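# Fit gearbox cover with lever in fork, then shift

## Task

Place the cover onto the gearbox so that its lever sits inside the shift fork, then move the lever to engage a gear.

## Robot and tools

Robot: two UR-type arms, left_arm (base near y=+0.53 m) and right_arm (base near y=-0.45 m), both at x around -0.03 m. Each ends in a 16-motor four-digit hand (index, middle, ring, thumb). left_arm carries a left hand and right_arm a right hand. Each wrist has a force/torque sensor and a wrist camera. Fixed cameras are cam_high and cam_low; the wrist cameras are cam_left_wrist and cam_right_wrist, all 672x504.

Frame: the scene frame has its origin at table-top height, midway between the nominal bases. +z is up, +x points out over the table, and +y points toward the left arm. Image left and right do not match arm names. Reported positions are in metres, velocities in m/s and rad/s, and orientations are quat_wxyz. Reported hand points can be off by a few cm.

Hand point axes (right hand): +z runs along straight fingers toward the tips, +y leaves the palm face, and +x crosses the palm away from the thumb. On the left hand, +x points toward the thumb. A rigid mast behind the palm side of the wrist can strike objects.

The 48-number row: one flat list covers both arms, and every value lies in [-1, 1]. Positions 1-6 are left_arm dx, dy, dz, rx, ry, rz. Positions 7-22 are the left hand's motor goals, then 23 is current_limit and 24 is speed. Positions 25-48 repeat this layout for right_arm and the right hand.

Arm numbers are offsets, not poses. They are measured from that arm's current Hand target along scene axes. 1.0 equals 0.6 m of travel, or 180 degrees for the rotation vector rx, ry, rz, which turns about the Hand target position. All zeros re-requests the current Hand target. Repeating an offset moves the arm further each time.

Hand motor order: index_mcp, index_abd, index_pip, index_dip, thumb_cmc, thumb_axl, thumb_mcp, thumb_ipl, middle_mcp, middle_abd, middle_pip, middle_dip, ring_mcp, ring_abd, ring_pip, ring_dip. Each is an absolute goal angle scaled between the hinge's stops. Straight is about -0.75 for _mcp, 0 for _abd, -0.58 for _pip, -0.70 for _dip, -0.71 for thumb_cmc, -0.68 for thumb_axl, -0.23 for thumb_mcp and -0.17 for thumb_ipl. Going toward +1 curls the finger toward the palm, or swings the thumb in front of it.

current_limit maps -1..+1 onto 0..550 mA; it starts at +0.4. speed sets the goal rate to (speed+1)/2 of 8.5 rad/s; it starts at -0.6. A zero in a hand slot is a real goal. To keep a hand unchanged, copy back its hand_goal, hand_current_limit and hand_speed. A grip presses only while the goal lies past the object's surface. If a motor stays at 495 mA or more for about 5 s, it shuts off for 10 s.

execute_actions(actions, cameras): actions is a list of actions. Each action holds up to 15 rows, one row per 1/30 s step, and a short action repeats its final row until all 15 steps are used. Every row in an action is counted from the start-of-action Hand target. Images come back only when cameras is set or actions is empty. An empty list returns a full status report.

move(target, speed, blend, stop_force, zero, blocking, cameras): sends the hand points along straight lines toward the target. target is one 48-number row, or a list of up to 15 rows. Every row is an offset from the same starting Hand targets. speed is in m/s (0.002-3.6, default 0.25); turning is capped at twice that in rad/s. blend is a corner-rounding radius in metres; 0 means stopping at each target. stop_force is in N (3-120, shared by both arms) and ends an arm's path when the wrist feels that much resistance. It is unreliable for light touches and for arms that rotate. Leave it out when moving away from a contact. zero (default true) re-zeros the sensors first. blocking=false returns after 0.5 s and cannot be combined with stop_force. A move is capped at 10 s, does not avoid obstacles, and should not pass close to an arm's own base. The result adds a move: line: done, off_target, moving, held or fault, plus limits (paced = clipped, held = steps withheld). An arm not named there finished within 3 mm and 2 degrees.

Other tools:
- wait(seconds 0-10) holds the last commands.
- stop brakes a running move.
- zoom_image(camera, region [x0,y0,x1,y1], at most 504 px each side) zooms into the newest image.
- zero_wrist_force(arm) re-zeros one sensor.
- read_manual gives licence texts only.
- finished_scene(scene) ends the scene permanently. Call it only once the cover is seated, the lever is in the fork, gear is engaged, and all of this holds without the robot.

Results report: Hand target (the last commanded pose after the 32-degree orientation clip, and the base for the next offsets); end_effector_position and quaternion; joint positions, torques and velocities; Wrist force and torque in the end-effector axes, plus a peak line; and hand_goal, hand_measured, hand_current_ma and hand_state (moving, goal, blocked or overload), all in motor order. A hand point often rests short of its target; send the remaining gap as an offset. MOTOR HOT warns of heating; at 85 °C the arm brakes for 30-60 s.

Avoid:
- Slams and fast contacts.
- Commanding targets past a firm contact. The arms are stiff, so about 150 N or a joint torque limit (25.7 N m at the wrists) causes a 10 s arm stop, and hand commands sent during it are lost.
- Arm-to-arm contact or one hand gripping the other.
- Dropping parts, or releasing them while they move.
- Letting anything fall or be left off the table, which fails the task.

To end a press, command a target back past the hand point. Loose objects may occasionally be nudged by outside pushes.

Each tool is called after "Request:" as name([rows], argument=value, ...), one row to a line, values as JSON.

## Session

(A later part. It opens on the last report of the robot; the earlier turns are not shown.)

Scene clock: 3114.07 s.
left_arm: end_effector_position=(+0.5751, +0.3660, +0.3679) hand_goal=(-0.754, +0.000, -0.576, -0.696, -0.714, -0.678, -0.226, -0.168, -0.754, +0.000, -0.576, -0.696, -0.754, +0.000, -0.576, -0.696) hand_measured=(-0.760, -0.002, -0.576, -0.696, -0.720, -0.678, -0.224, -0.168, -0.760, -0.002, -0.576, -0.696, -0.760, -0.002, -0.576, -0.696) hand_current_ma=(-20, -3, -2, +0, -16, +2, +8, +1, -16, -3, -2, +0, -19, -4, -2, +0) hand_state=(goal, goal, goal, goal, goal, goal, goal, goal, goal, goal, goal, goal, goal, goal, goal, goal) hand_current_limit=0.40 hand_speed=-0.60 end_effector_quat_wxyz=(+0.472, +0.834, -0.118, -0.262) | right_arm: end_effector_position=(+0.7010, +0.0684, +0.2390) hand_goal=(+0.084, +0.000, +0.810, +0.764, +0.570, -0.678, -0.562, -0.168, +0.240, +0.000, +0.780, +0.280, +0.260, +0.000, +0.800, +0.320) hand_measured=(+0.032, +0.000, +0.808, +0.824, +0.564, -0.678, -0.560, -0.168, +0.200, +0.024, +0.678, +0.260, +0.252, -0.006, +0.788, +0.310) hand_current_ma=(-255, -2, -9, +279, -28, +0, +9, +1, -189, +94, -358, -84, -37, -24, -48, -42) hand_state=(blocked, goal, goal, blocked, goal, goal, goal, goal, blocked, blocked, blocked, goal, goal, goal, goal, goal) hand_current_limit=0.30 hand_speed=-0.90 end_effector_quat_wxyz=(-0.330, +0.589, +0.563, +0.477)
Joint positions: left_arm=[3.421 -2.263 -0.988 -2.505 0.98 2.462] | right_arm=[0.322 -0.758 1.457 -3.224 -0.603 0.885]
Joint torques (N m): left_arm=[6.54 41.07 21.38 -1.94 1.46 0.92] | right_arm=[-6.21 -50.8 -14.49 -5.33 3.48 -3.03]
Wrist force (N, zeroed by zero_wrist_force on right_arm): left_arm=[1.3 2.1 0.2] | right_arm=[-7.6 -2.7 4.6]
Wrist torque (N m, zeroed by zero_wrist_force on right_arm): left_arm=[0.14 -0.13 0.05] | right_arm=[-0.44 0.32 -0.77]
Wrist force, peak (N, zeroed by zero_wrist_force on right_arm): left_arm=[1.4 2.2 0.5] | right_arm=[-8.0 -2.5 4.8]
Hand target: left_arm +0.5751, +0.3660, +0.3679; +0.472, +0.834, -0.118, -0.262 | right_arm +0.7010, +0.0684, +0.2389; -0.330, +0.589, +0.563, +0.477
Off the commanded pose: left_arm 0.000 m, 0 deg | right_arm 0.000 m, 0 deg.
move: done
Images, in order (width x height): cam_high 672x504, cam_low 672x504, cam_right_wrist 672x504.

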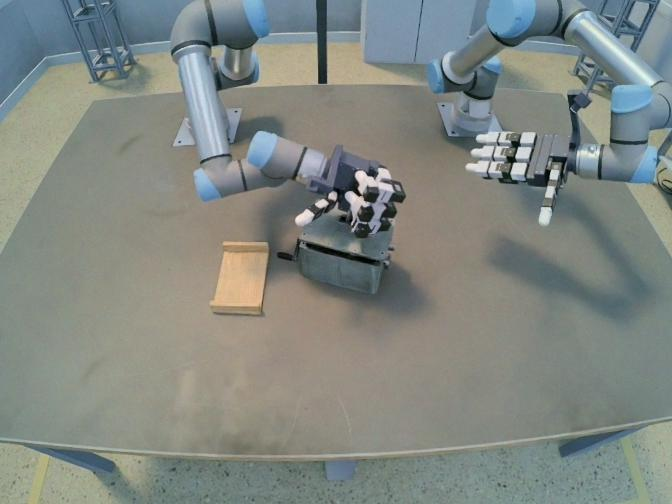

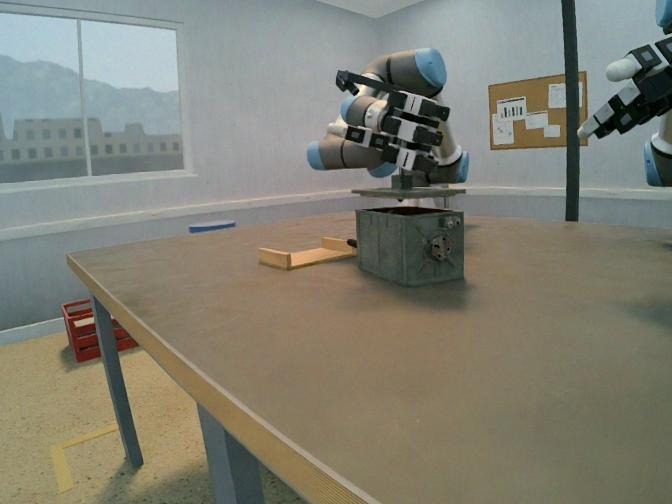

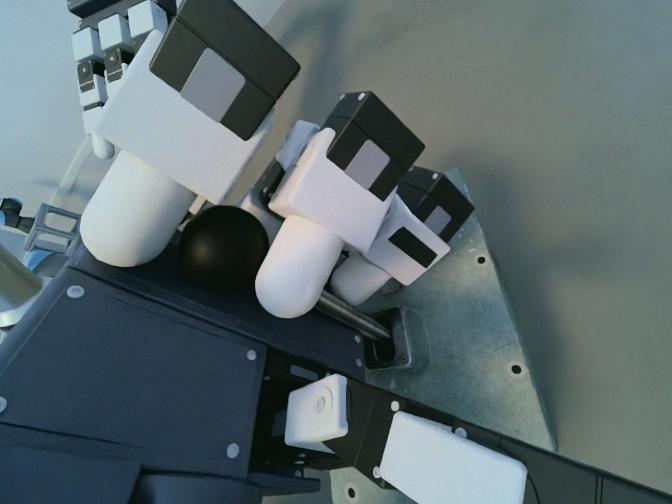

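Request:
move(target=[0,0,0,0,0,0,-0.754,0,-0.576,-0.696,-0.714,-0.678,-0.226,-0.168,-0.754,0,-0.576,-0.696,-0.754,0,-0.576,-0.696,0.4,-0.6,-0.0033,-0.0055,-0.0167,0,0,0,0.085,0,0.81,0.765,0.571,-0.678,-0.562,-0.168,0.24,0,0.78,0.28,0.26,0,0.8,0.32,0.3,-0.9], speed=0.02, stop_force=5, cameras=["cam_high","cam_right_wrist","cam_low"])

Request:
zoom_image(camera="cam_high", region=[350, 195, 410, 275])

Request:
zoom_image(camera="cam_high", region=[290, 195, 350, 275])

Request:
zoom_image(camera="cam_low", region=[350, 155, 420, 225])

Request:
zoom_image(camera="cam_low", region=[410, 155, 480, 225])

Request:
zoom_image(camera="cam_right_wrist", region=[300, 150, 620, 470])

Scene clock: 3177.30 s.
left_arm: end_effector_position=(+0.5751, +0.3660, +0.3679) hand_goal=(-0.754, +0.000, -0.576, -0.696, -0.714, -0.678, -0.226, -0.168, -0.754, +0.000, -0.576, -0.696, -0.754, +0.000, -0.576, -0.696) hand_measured=(-0.760, -0.002, -0.576, -0.696, -0.720, -0.678, -0.224, -0.168, -0.760, -0.002, -0.576, -0.696, -0.760, -0.002, -0.576, -0.696) hand_current_ma=(-20, -3, -2, +0, -16, +2, +8, +1, -16, -3, -2, +0, -19, -4, -2, +0) hand_state=(goal, goal, goal, goal, goal, goal, goal, goal, goal, goal, goal, goal, goal, goal, goal, goal) hand_current_limit=0.40 hand_speed=-0.60 end_effector_quat_wxyz=(+0.472, +0.834, -0.118, -0.262) | right_arm: end_effector_position=(+0.6990, +0.0651, +0.2289) hand_goal=(+0.084, +0.000, +0.810, +0.764, +0.570, -0.678, -0.562, -0.168, +0.240, +0.000, +0.780, +0.280, +0.260, +0.000, +0.800, +0.320) hand_measured=(+0.032, +0.000, +0.808, +0.824, +0.564, -0.678, -0.560, -0.168, +0.200, +0.024, +0.678, +0.260, +0.252, -0.006, +0.788, +0.310) hand_current_ma=(-255, -2, -9, +279, -28, +0, +9, +1, -189, +94, -358, -84, -37, -24, -48, -42) hand_state=(blocked, goal, goal, blocked, goal, goal, goal, goal, blocked, blocked, blocked, goal, goal, goal, goal, goal) hand_current_limit=0.30 hand_speed=-0.90 end_effector_quat_wxyz=(-0.330, +0.589, +0.563, +0.477)
Joint positions: left_arm=[3.421 -2.263 -0.988 -2.505 0.98 2.462] | right_arm=[0.318 -0.75 1.472 -3.245 -0.6 0.881]
Joint torques (N m): left_arm=[6.51 41.83 22.41 -2.01 1.44 1.24] | right_arm=[-5.86 -50.18 -13.34 -5.17 3.43 -3.02]
Wrist force (N, zeroed by zero_wrist_force on right_arm): left_arm=[1.3 2.1 0.0] | right_arm=[-7.7 -2.5 4.3]
Wrist torque (N m, zeroed by zero_wrist_force on right_arm): left_arm=[0.16 -0.13 0.06] | right_arm=[-0.39 0.34 -0.77]
Wrist force, peak (N, zeroed by zero_wrist_force on right_arm): left_arm=[1.6 2.1 0.0] | right_arm=[-8.1 -2.9 4.6]
Hand target: left_arm +0.5751, +0.3660, +0.3679; +0.472, +0.834, -0.118, -0.262 | right_arm +0.6990, +0.0651, +0.2289; -0.330, +0.589, +0.563, +0.477
Off the commanded pose: left_arm 0.000 m, 0 deg | right_arm 0.000 m, 0 deg.
move: done
Images, in order (width x height): cam_high 672x504, cam_low 672x504, cam_right_wrist 672x504.

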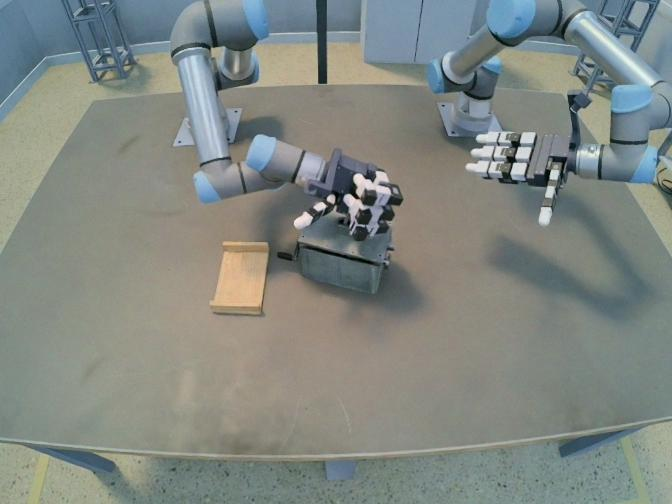

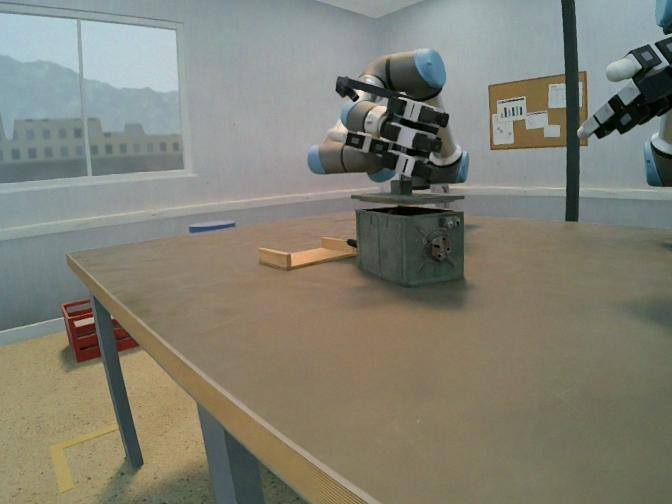

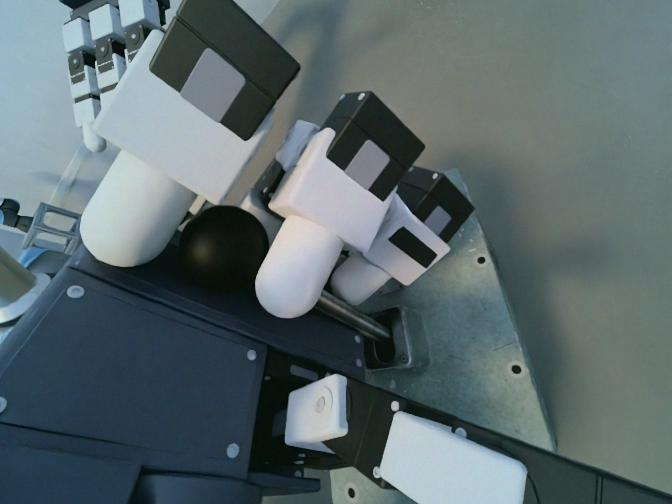

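Scaled by 6.300.

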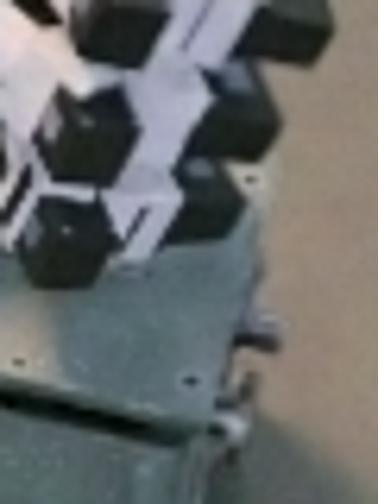

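Scaled by 6.300.

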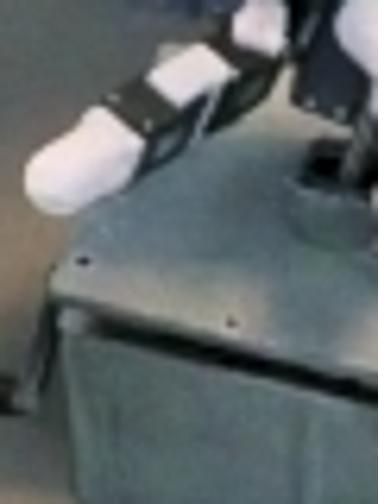

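Scaled by 7.200.

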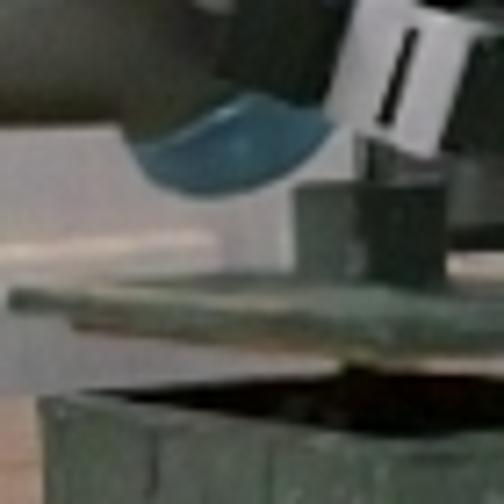

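Scaled by 7.200.

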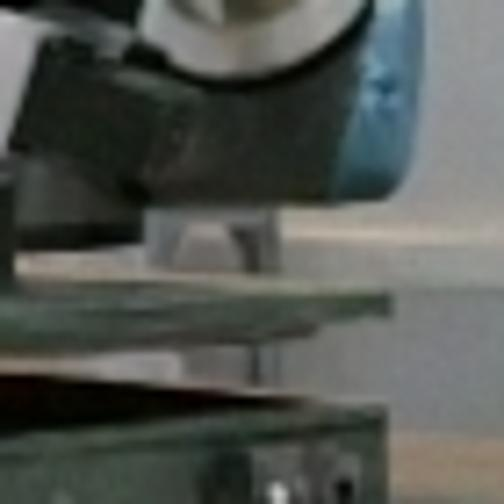

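Scaled by 1.575.

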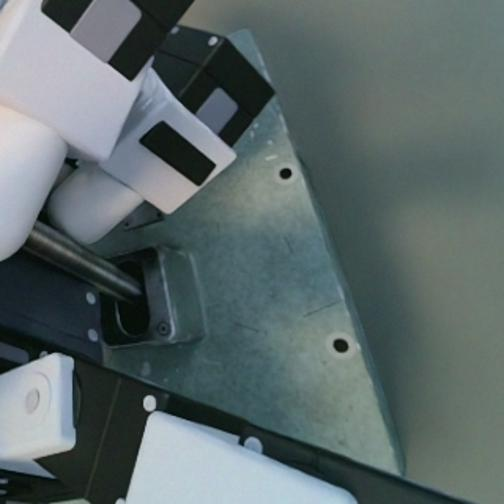

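Request:
zoom_image(camera="cam_right_wrist", region=[450, 180, 580, 310])

Request:
zoom_image(camera="cam_right_wrist", region=[480, 330, 610, 460])

Request:
execute_actions(actions=[], cameras=["cam_left_wrist"])

Request:
zoom_image(camera="cam_left_wrist", region=[130, 60, 330, 260])

Scaled by 3.877.

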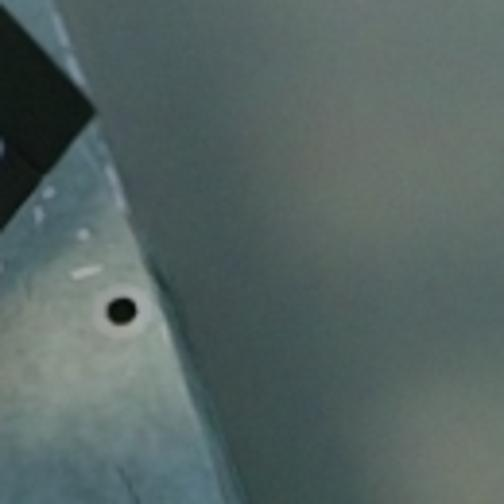

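Scaled by 3.877.

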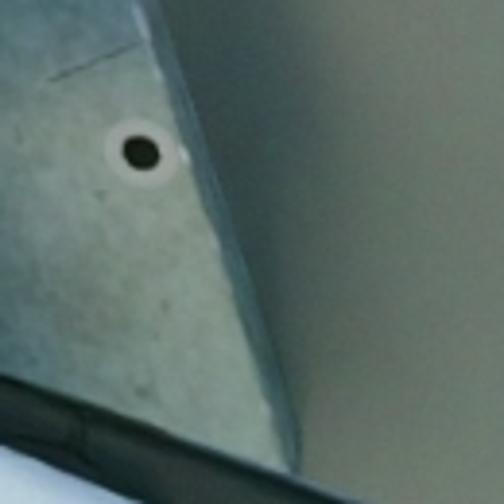

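Scene clock: 3224.20 s.
left_arm: end_effector_position=(+0.5751, +0.3660, +0.3679) hand_goal=(-0.754, +0.000, -0.576, -0.696, -0.714, -0.678, -0.226, -0.168, -0.754, +0.000, -0.576, -0.696, -0.754, +0.000, -0.576, -0.696) hand_measured=(-0.760, -0.002, -0.576, -0.696, -0.720, -0.678, -0.224, -0.168, -0.760, -0.002, -0.576, -0.696, -0.760, -0.002, -0.576, -0.696) hand_current_ma=(-20, -3, -2, +0, -16, +2, +8, +1, -16, -3, -2, +0, -19, -4, -2, +0) hand_state=(goal, goal, goal, goal, goal, goal, goal, goal, goal, goal, goal, goal, goal, goal, goal, goal) hand_current_limit=0.40 hand_speed=-0.60 end_effector_quat_wxyz=(+0.472, +0.834, -0.118, -0.262) | right_arm: end_effector_position=(+0.6990, +0.0651, +0.2289) hand_goal=(+0.084, +0.000, +0.810, +0.764, +0.570, -0.678, -0.562, -0.168, +0.240, +0.000, +0.780, +0.280, +0.260, +0.000, +0.800, +0.320) hand_measured=(+0.032, +0.000, +0.808, +0.824, +0.564, -0.678, -0.560, -0.168, +0.200, +0.024, +0.678, +0.260, +0.252, -0.006, +0.788, +0.310) hand_current_ma=(-255, -2, -9, +279, -28, +0, +9, +1, -189, +94, -357, -84, -37, -24, -48, -42) hand_state=(blocked, goal, goal, blocked, goal, goal, goal, goal, blocked, blocked, blocked, goal, goal, goal, goal, goal) hand_current_limit=0.30 hand_speed=-0.90 end_effector_quat_wxyz=(-0.330, +0.589, +0.563, +0.477)
Joint positions: left_arm=[3.421 -2.263 -0.988 -2.505 0.98 2.462] | right_arm=[0.318 -0.75 1.472 -3.245 -0.6 0.881]
Joint velocities: within noise
Joint torques (N m): left_arm=[4.55 42.17 22.15 -1.84 1.46 1.06] | right_arm=[-5.84 -49.23 -13.42 -5.16 3.44 -3.04]
Wrist force (N, zeroed by zero_wrist_force on right_arm): left_arm=[1.4 2.0 0.2] | right_arm=[-7.7 -2.5 4.7]
Wrist torque (N m, zeroed by zero_wrist_force on right_arm): left_arm=[0.13 -0.14 0.07] | right_arm=[-0.43 0.33 -0.77]
Wrist force, peak (N, zeroed by zero_wrist_force on right_arm): left_arm=[1.5 2.1 0.1] | right_arm=[-8.2 -2.8 4.6]
Hand target: left_arm +0.5751, +0.3660, +0.3679; +0.472, +0.834, -0.118, -0.262 | right_arm +0.6990, +0.0651, +0.2289; -0.330, +0.589, +0.563, +0.477
Off the commanded pose: left_arm 0.000 m, 0 deg | right_arm 0.000 m, 0 deg.
Images, in order (width x height): cam_left_wrist 672x504.

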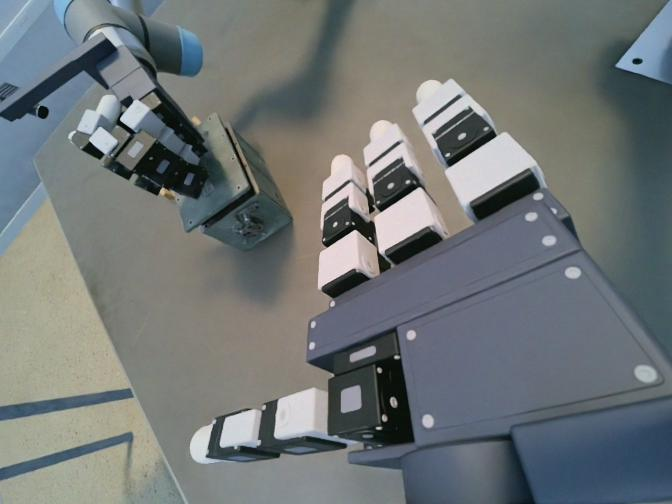

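Scaled by 2.520.

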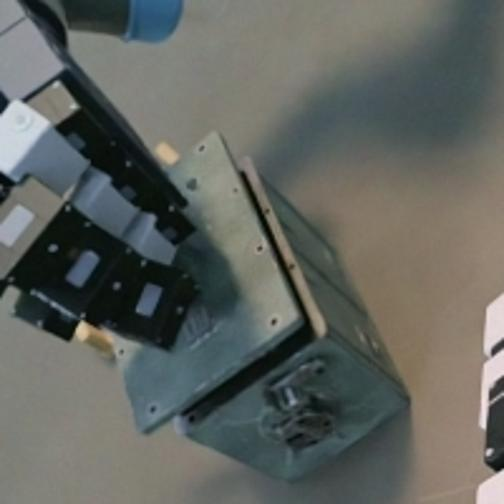

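Request:
zoom_image(camera="cam_left_wrist", region=[165, 95, 265, 195])

Request:
zoom_image(camera="cam_left_wrist", region=[170, 160, 270, 260])

Scaled by 5.040.

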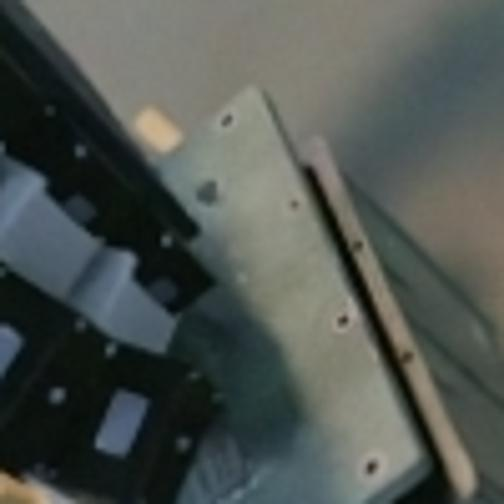

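Scaled by 5.040.

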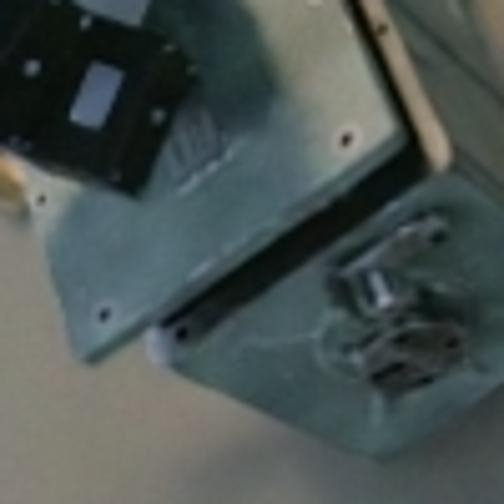

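Request:
move(target=[0,0,0,0,0,0,-0.754,0,-0.576,-0.696,-0.714,-0.678,-0.226,-0.168,-0.754,0,-0.576,-0.696,-0.754,0,-0.576,-0.696,0.4,-0.6,-0.0125,-0.003,-0.0083,0,0,0,0.085,0,0.81,0.765,0.571,-0.678,-0.562,-0.168,0.24,0,0.78,0.28,0.26,0,0.8,0.32,0.3,-0.9], speed=0.02, stop_force=5, cameras=["cam_high","cam_left_wrist","cam_right_wrist","cam_low"])

Request:
zoom_image(camera="cam_left_wrist", region=[165, 95, 265, 195])

Request:
zoom_image(camera="cam_left_wrist", region=[170, 160, 270, 260])

Request:
zoom_image(camera="cam_low", region=[345, 175, 475, 225])

Request:
zoom_image(camera="cam_right_wrist", region=[400, 170, 600, 460])

Request:
zoom_image(camera="cam_high", region=[280, 190, 410, 290])

Scene clock: 3317.47 s.
left_arm: end_effector_position=(+0.5751, +0.3660, +0.3679) hand_goal=(-0.754, +0.000, -0.576, -0.696, -0.714, -0.678, -0.226, -0.168, -0.754, +0.000, -0.576, -0.696, -0.754, +0.000, -0.576, -0.696) hand_measured=(-0.760, -0.002, -0.576, -0.696, -0.720, -0.678, -0.224, -0.168, -0.760, -0.002, -0.576, -0.696, -0.760, -0.002, -0.576, -0.696) hand_current_ma=(-20, -3, -2, +0, -16, +2, +8, +1, -16, -3, -2, +0, -19, -4, -2, +0) hand_state=(goal, goal, goal, goal, goal, goal, goal, goal, goal, goal, goal, goal, goal, goal, goal, goal) hand_current_limit=0.40 hand_speed=-0.60 end_effector_quat_wxyz=(+0.472, +0.834, -0.118, -0.262) | right_arm: end_effector_position=(+0.6915, +0.0633, +0.2239) hand_goal=(+0.084, +0.000, +0.810, +0.764, +0.570, -0.678, -0.562, -0.168, +0.240, +0.000, +0.780, +0.280, +0.260, +0.000, +0.800, +0.320) hand_measured=(+0.032, +0.000, +0.808, +0.824, +0.564, -0.678, -0.560, -0.168, +0.200, +0.024, +0.678, +0.260, +0.252, -0.006, +0.788, +0.310) hand_current_ma=(-255, -2, -9, +279, -28, +0, +9, +1, -189, +94, -357, -84, -37, -24, -48, -42) hand_state=(blocked, goal, goal, blocked, goal, goal, goal, goal, blocked, blocked, blocked, goal, goal, goal, goal, goal) hand_current_limit=0.30 hand_speed=-0.90 end_effector_quat_wxyz=(-0.330, +0.589, +0.563, +0.477)
Joint positions: left_arm=[3.421 -2.263 -0.988 -2.505 0.98 2.462] | right_arm=[0.319 -0.755 1.5 -3.268 -0.6 0.882]
Joint torques (N m): left_arm=[5.93 41.23 21.29 -1.91 1.56 1.02] | right_arm=[7.24 -67.92 -12.71 -5.12 -0.5 2.01]
Wrist force (N, zeroed by zero_wrist_force on right_arm): left_arm=[1.3 1.8 0.2] | right_arm=[-7.7 -2.5 4.6]
Wrist torque (N m, zeroed by zero_wrist_force on right_arm): left_arm=[0.11 -0.13 0.06] | right_arm=[-0.42 0.33 -0.84]
Wrist force, peak (N, zeroed by zero_wrist_force on right_arm): left_arm=[1.5 2.1 0.2] | right_arm=[-8.2 -3.0 4.6]
Hand target: left_arm +0.5751, +0.3660, +0.3679; +0.472, +0.834, -0.118, -0.262 | right_arm +0.6915, +0.0633, +0.2239; -0.330, +0.589, +0.563, +0.477
Off the commanded pose: left_arm 0.000 m, 0 deg | right_arm 0.000 m, 0 deg.
move: done

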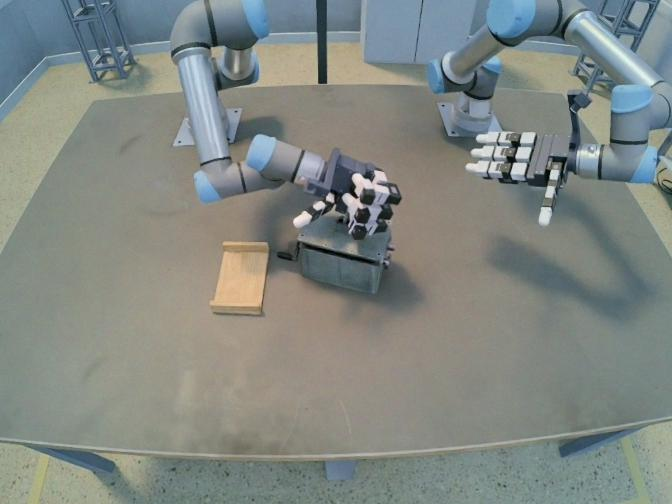

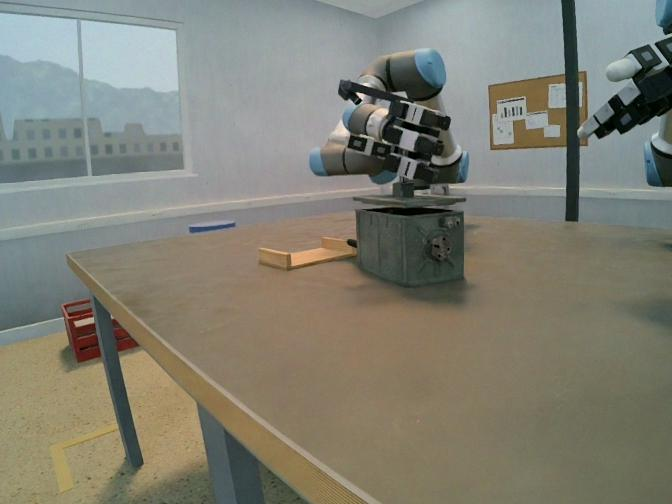

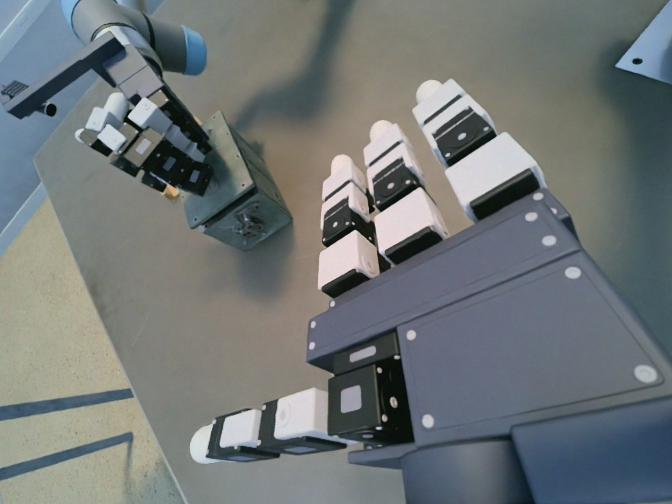

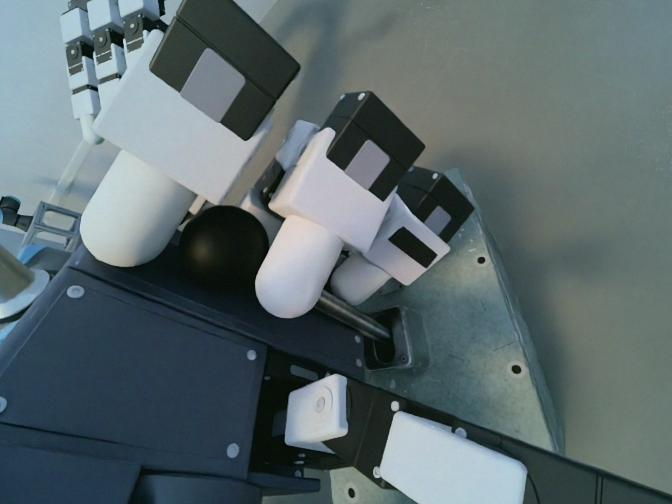

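Scaled by 5.040.

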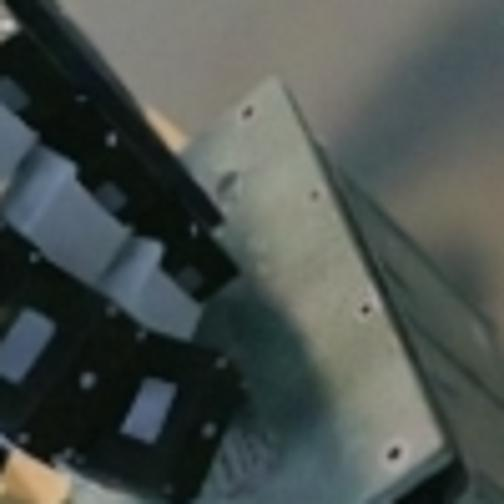

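Scaled by 5.040.

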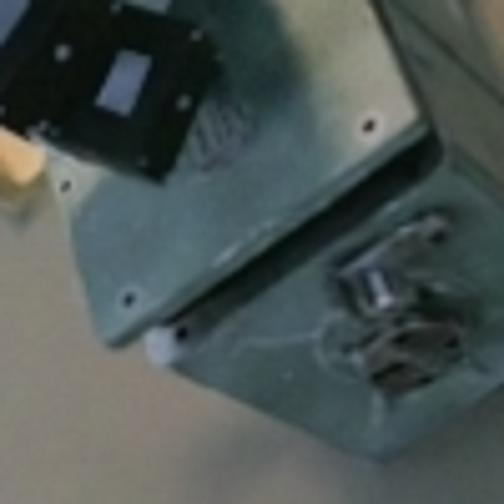

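Scaled by 3.877.

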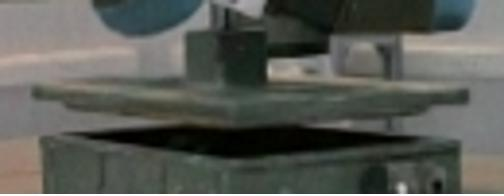

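Scaled by 1.738.

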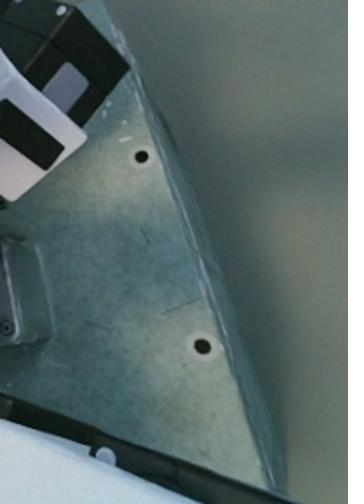

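Scaled by 3.877.

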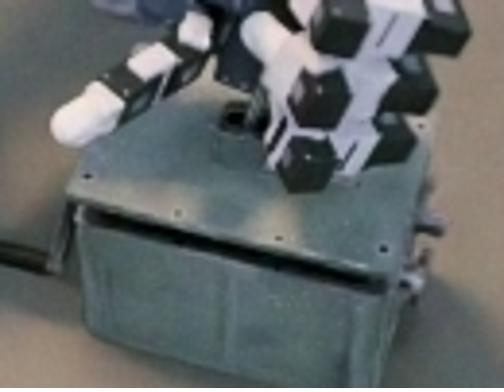

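Request:
move(target=[0,0,0,0,0,0,-0.754,0,-0.576,-0.696,-0.714,-0.678,-0.226,-0.168,-0.754,0,-0.576,-0.696,-0.754,0,-0.576,-0.696,0.4,-0.6,0,-0.0015,-0.0133,0,0,0,0.085,0,0.81,0.765,0.571,-0.678,-0.562,-0.168,0.24,0,0.78,0.28,0.26,0,0.8,0.32,0.3,-0.9], speed=0.01, stop_force=3, cameras=["cam_left_wrist","cam_right_wrist","cam_low"])

Request:
zoom_image(camera="cam_left_wrist", region=[170, 160, 270, 260])

Request:
zoom_image(camera="cam_low", region=[345, 165, 475, 225])

Scene clock: 3348.43 s.
left_arm: end_effector_position=(+0.5751, +0.3660, +0.3679) hand_goal=(-0.754, +0.000, -0.576, -0.696, -0.714, -0.678, -0.226, -0.168, -0.754, +0.000, -0.576, -0.696, -0.754, +0.000, -0.576, -0.696) hand_measured=(-0.760, -0.002, -0.576, -0.696, -0.720, -0.678, -0.224, -0.168, -0.760, -0.002, -0.576, -0.696, -0.760, -0.002, -0.576, -0.696) hand_current_ma=(-20, -3, -2, +0, -16, +2, +8, +1, -16, -3, -2, +0, -19, -4, -2, +0) hand_state=(goal, goal, goal, goal, goal, goal, goal, goal, goal, goal, goal, goal, goal, goal, goal, goal) hand_current_limit=0.40 hand_speed=-0.60 end_effector_quat_wxyz=(+0.472, +0.834, -0.118, -0.262) | right_arm: end_effector_position=(+0.6915, +0.0624, +0.2159) hand_goal=(+0.084, +0.000, +0.810, +0.764, +0.570, -0.678, -0.562, -0.168, +0.240, +0.000, +0.780, +0.280, +0.260, +0.000, +0.800, +0.320) hand_measured=(+0.032, +0.000, +0.808, +0.824, +0.564, -0.678, -0.560, -0.168, +0.200, +0.024, +0.678, +0.260, +0.252, -0.006, +0.788, +0.310) hand_current_ma=(-255, -2, -9, +279, -28, +0, +9, +1, -189, +94, -357, -85, -37, -24, -48, -42) hand_state=(blocked, goal, goal, blocked, goal, goal, goal, goal, blocked, blocked, blocked, goal, goal, goal, goal, goal) hand_current_limit=0.30 hand_speed=-0.90 end_effector_quat_wxyz=(-0.330, +0.589, +0.563, +0.477)
Joint positions: left_arm=[3.421 -2.263 -0.988 -2.505 0.98 2.462] | right_arm=[0.317 -0.743 1.503 -3.282 -0.599 0.88]
Joint torques (N m): left_arm=[4.46 41.96 21.44 -1.94 1.48 0.82] | right_arm=[-5.95 -48.64 -12.37 -4.96 3.07 -2.99]
Wrist force (N, zeroed by zero_wrist_force on right_arm): left_arm=[1.3 2.0 0.1] | right_arm=[-6.8 -2.4 4.5]
Wrist torque (N m, zeroed by zero_wrist_force on right_arm): left_arm=[0.13 -0.13 0.06] | right_arm=[-0.41 0.34 -0.72]
Wrist force, peak (N, zeroed by zero_wrist_force on right_arm): left_arm=[1.5 2.0 0.3] | right_arm=[-7.7 -2.5 5.0]
Hand target: left_arm +0.5751, +0.3660, +0.3679; +0.472, +0.834, -0.118, -0.262 | right_arm +0.6915, +0.0624, +0.2159; -0.330, +0.589, +0.563, +0.477
Off the commanded pose: left_arm 0.000 m, 0 deg | right_arm 0.000 m, 0 deg.
move: done
Images, in order (width x height): cam_low 672x504, cam_left_wrist 672x504, cam_right_wrist 672x504.

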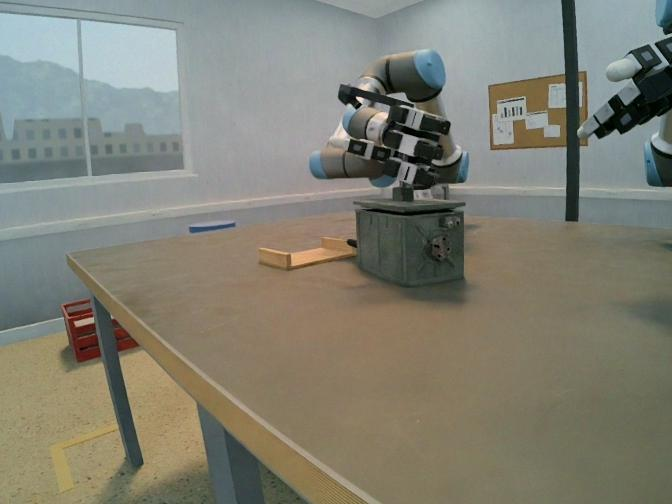

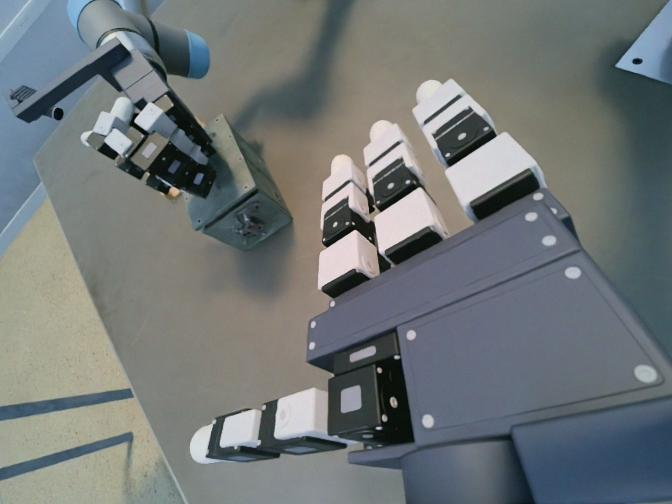

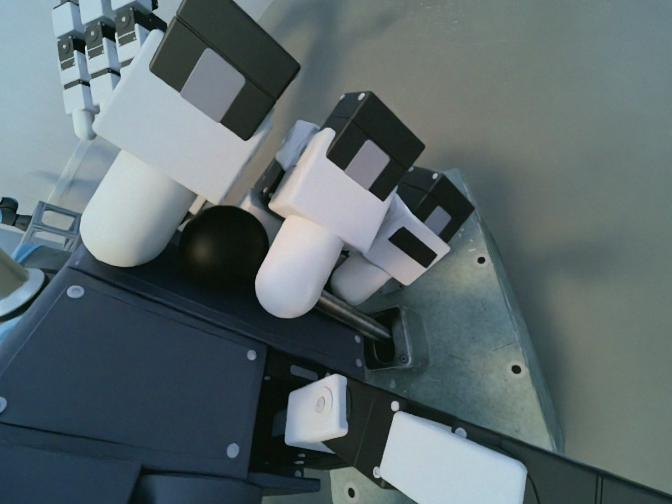

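Scaled by 5.040.

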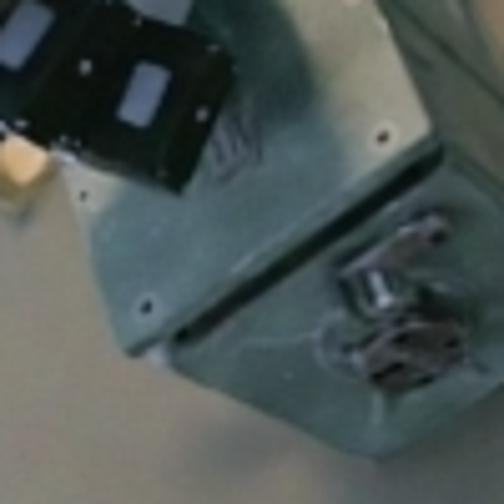

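Scaled by 3.877.

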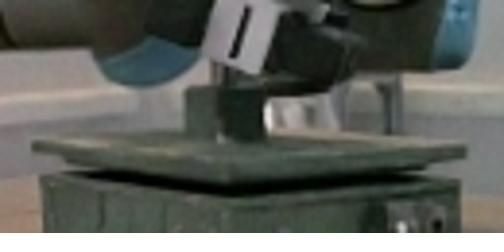

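Request:
move(target=[0,0,0,0,0,0,-0.754,0,-0.576,-0.696,-0.714,-0.678,-0.226,-0.168,-0.754,0,-0.576,-0.696,-0.754,0,-0.576,-0.696,0.4,-0.6,0,0,-0.0042,0,0,0,0.085,0,0.81,0.765,0.571,-0.678,-0.562,-0.168,0.24,0,0.78,0.28,0.26,0,0.8,0.32,0.3,-0.9], speed=0.008, stop_force=3, cameras=["cam_left_wrist","cam_right_wrist","cam_low"])

Request:
zoom_image(camera="cam_left_wrist", region=[170, 100, 270, 260])

Request:
zoom_image(camera="cam_low", region=[345, 165, 475, 225])

Scene clock: 3362.43 s.
left_arm: end_effector_position=(+0.5751, +0.3660, +0.3679) hand_goal=(-0.754, +0.000, -0.576, -0.696, -0.714, -0.678, -0.226, -0.168, -0.754, +0.000, -0.576, -0.696, -0.754, +0.000, -0.576, -0.696) hand_measured=(-0.760, -0.002, -0.576, -0.696, -0.720, -0.678, -0.224, -0.168, -0.760, -0.002, -0.576, -0.696, -0.760, -0.002, -0.576, -0.696) hand_current_ma=(-20, -3, -2, +0, -16, +2, +8, +1, -16, -3, -2, +0, -19, -4, -2, +0) hand_state=(goal, goal, goal, goal, goal, goal, goal, goal, goal, goal, goal, goal, goal, goal, goal, goal) hand_current_limit=0.40 hand_speed=-0.60 end_effector_quat_wxyz=(+0.472, +0.834, -0.118, -0.262) | right_arm: end_effector_position=(+0.6915, +0.0624, +0.2134) hand_goal=(+0.084, +0.000, +0.810, +0.764, +0.570, -0.678, -0.562, -0.168, +0.240, +0.000, +0.780, +0.280, +0.260, +0.000, +0.800, +0.320) hand_measured=(+0.032, -0.004, +0.814, +0.824, +0.564, -0.678, -0.560, -0.168, +0.208, +0.024, +0.678, +0.258, +0.252, -0.006, +0.788, +0.310) hand_current_ma=(-255, -13, +19, +279, -28, +0, +9, +1, -151, +94, -357, -101, -37, -24, -48, -42) hand_state=(blocked, goal, goal, blocked, goal, goal, goal, goal, blocked, blocked, blocked, blocked, goal, goal, goal, goal) hand_current_limit=0.30 hand_speed=-0.90 end_effector_quat_wxyz=(-0.330, +0.589, +0.563, +0.477)
Joint positions: left_arm=[3.421 -2.263 -0.988 -2.505 0.98 2.462] | right_arm=[0.317 -0.739 1.503 -3.286 -0.599 0.88]
Joint torques (N m): left_arm=[6.17 41.69 21.62 -2.12 1.49 0.77] | right_arm=[-6.29 -47.91 -11.7 -4.78 1.6 -2.44]
Wrist force (N, zeroed by zero_wrist_force on right_arm): left_arm=[1.4 1.8 -0.2] | right_arm=[-5.6 -2.2 6.5]
Wrist torque (N m, zeroed by zero_wrist_force on right_arm): left_arm=[0.15 -0.15 0.07] | right_arm=[-0.55 0.42 -0.63]
Wrist force, peak (N, zeroed by zero_wrist_force on right_arm): left_arm=[1.4 2.2 0.2] | right_arm=[-6.2 -2.0 6.8]
Hand target: left_arm +0.5751, +0.3660, +0.3679; +0.472, +0.834, -0.118, -0.262 | right_arm +0.6915, +0.0624, +0.2134; -0.330, +0.589, +0.563, +0.477
Off the commanded pose: left_arm 0.000 m, 0 deg | right_arm 0.000 m, 0 deg.
move: done
Images, in order (width x height): cam_low 672x504, cam_left_wrist 672x504, cam_right_wrist 672x504.

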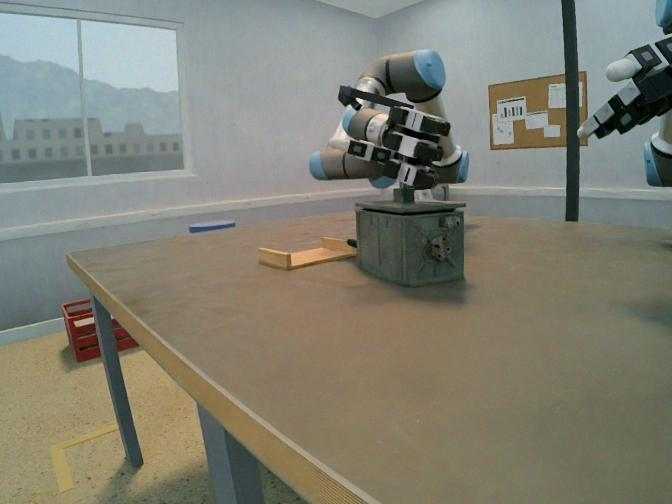

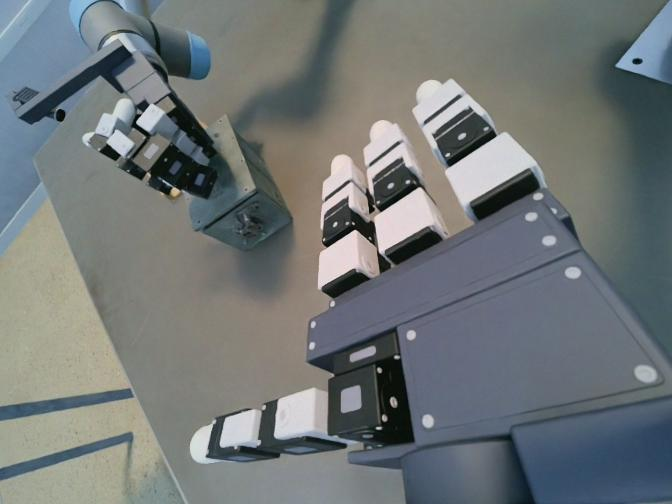

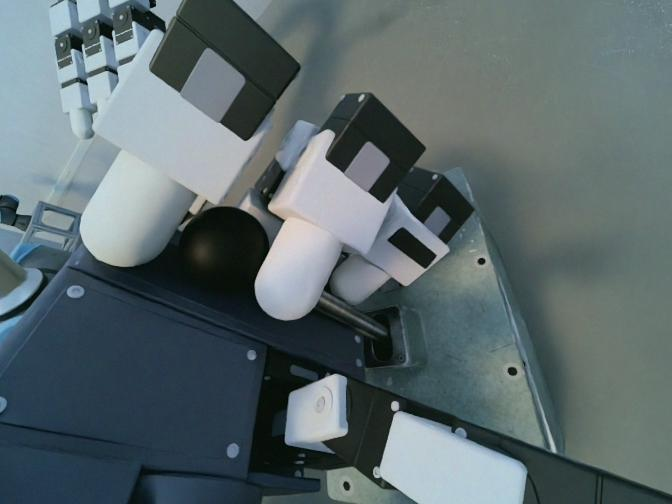

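Scaled by 3.150.

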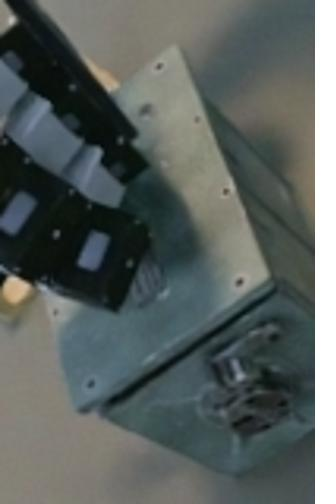

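Scaled by 3.877.

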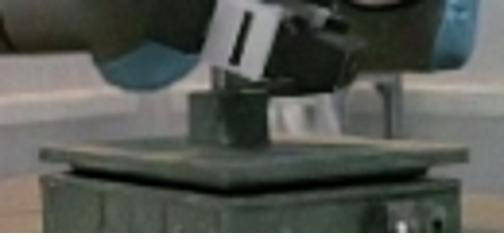

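Request:
zoom_image(camera="cam_low", region=[345, 180, 415, 230])

Request:
zoom_image(camera="cam_low", region=[405, 180, 475, 230])

Request:
zoom_image(camera="cam_right_wrist", region=[400, 170, 600, 460])

Request:
execute_actions(actions=[], cameras=["cam_high"])

Request:
zoom_image(camera="cam_high", region=[280, 190, 410, 290])

Scaled by 7.200.

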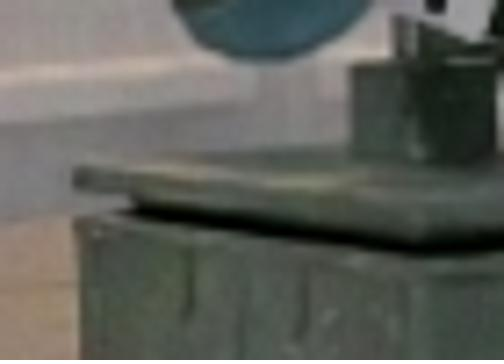

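Scaled by 7.200.

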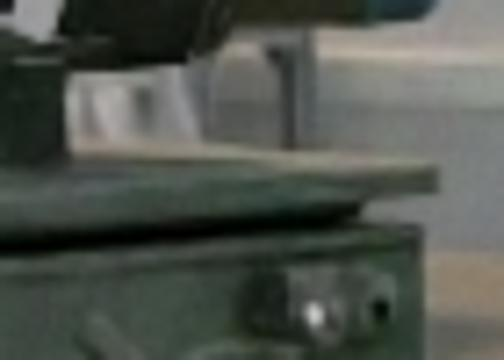

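Scaled by 1.738.

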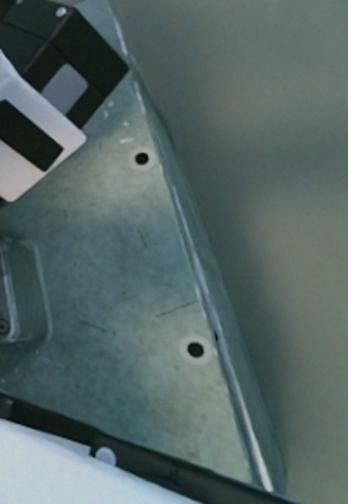

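Scene clock: 3374.33 s.
left_arm: end_effector_position=(+0.5751, +0.3660, +0.3679) hand_goal=(-0.754, +0.000, -0.576, -0.696, -0.714, -0.678, -0.226, -0.168, -0.754, +0.000, -0.576, -0.696, -0.754, +0.000, -0.576, -0.696) hand_measured=(-0.760, -0.002, -0.576, -0.696, -0.720, -0.678, -0.224, -0.168, -0.760, -0.002, -0.576, -0.696, -0.760, -0.002, -0.576, -0.696) hand_current_ma=(-20, -3, -2, +0, -16, +2, +8, +1, -16, -3, -2, +0, -19, -4, -2, +0) hand_state=(goal, goal, goal, goal, goal, goal, goal, goal, goal, goal, goal, goal, goal, goal, goal, goal) hand_current_limit=0.40 hand_speed=-0.60 end_effector_quat_wxyz=(+0.472, +0.834, -0.118, -0.262) | right_arm: end_effector_position=(+0.6915, +0.0624, +0.2134) hand_goal=(+0.084, +0.000, +0.810, +0.764, +0.570, -0.678, -0.562, -0.168, +0.240, +0.000, +0.780, +0.280, +0.260, +0.000, +0.800, +0.320) hand_measured=(+0.032, -0.004, +0.814, +0.824, +0.564, -0.678, -0.560, -0.168, +0.208, +0.024, +0.678, +0.258, +0.252, -0.006, +0.788, +0.310) hand_current_ma=(-255, -13, +19, +279, -28, +0, +9, +1, -151, +94, -357, -101, -37, -24, -48, -42) hand_state=(blocked, goal, goal, blocked, goal, goal, goal, goal, blocked, blocked, blocked, blocked, goal, goal, goal, goal) hand_current_limit=0.30 hand_speed=-0.90 end_effector_quat_wxyz=(-0.330, +0.589, +0.563, +0.477)
Joint positions: left_arm=[3.421 -2.263 -0.988 -2.505 0.98 2.462] | right_arm=[0.317 -0.739 1.503 -3.286 -0.599 0.88]
Joint velocities: within noise
Joint torques (N m): left_arm=[6.22 43.46 20.55 -1.85 1.44 1.15] | right_arm=[-5.13 -47.61 -11.2 -4.79 1.03 0.6]
Wrist force (N, zeroed by zero_wrist_force on right_arm): left_arm=[1.4 1.8 0.1] | right_arm=[-4.9 -1.8 6.6]
Wrist torque (N m, zeroed by zero_wrist_force on right_arm): left_arm=[0.12 -0.14 0.07] | right_arm=[-0.53 0.40 -0.60]
Wrist force, peak (N, zeroed by zero_wrist_force on right_arm): left_arm=[1.4 2.3 0.2] | right_arm=[-5.8 -2.2 6.9]
Hand target: left_arm +0.5751, +0.3660, +0.3679; +0.472, +0.834, -0.118, -0.262 | right_arm +0.6915, +0.0624, +0.2134; -0.330, +0.589, +0.563, +0.477
Off the commanded pose: left_arm 0.000 m, 0 deg | right_arm 0.000 m, 0 deg.
Images, in order (width x height): cam_high 672x504.

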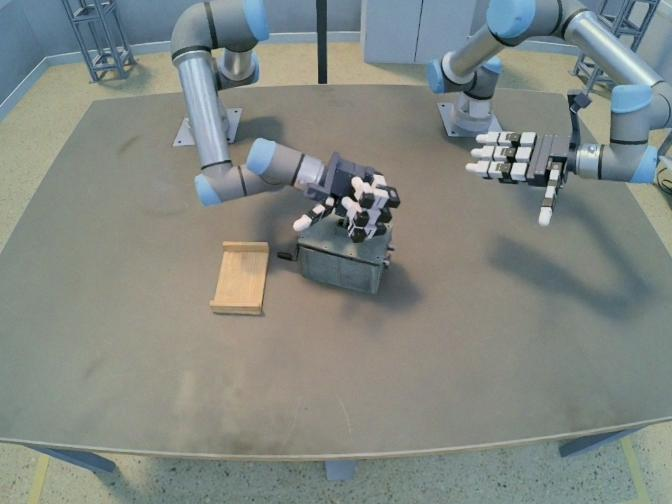

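Scaled by 3.877.

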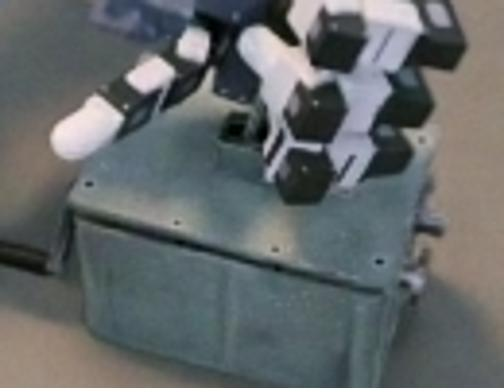

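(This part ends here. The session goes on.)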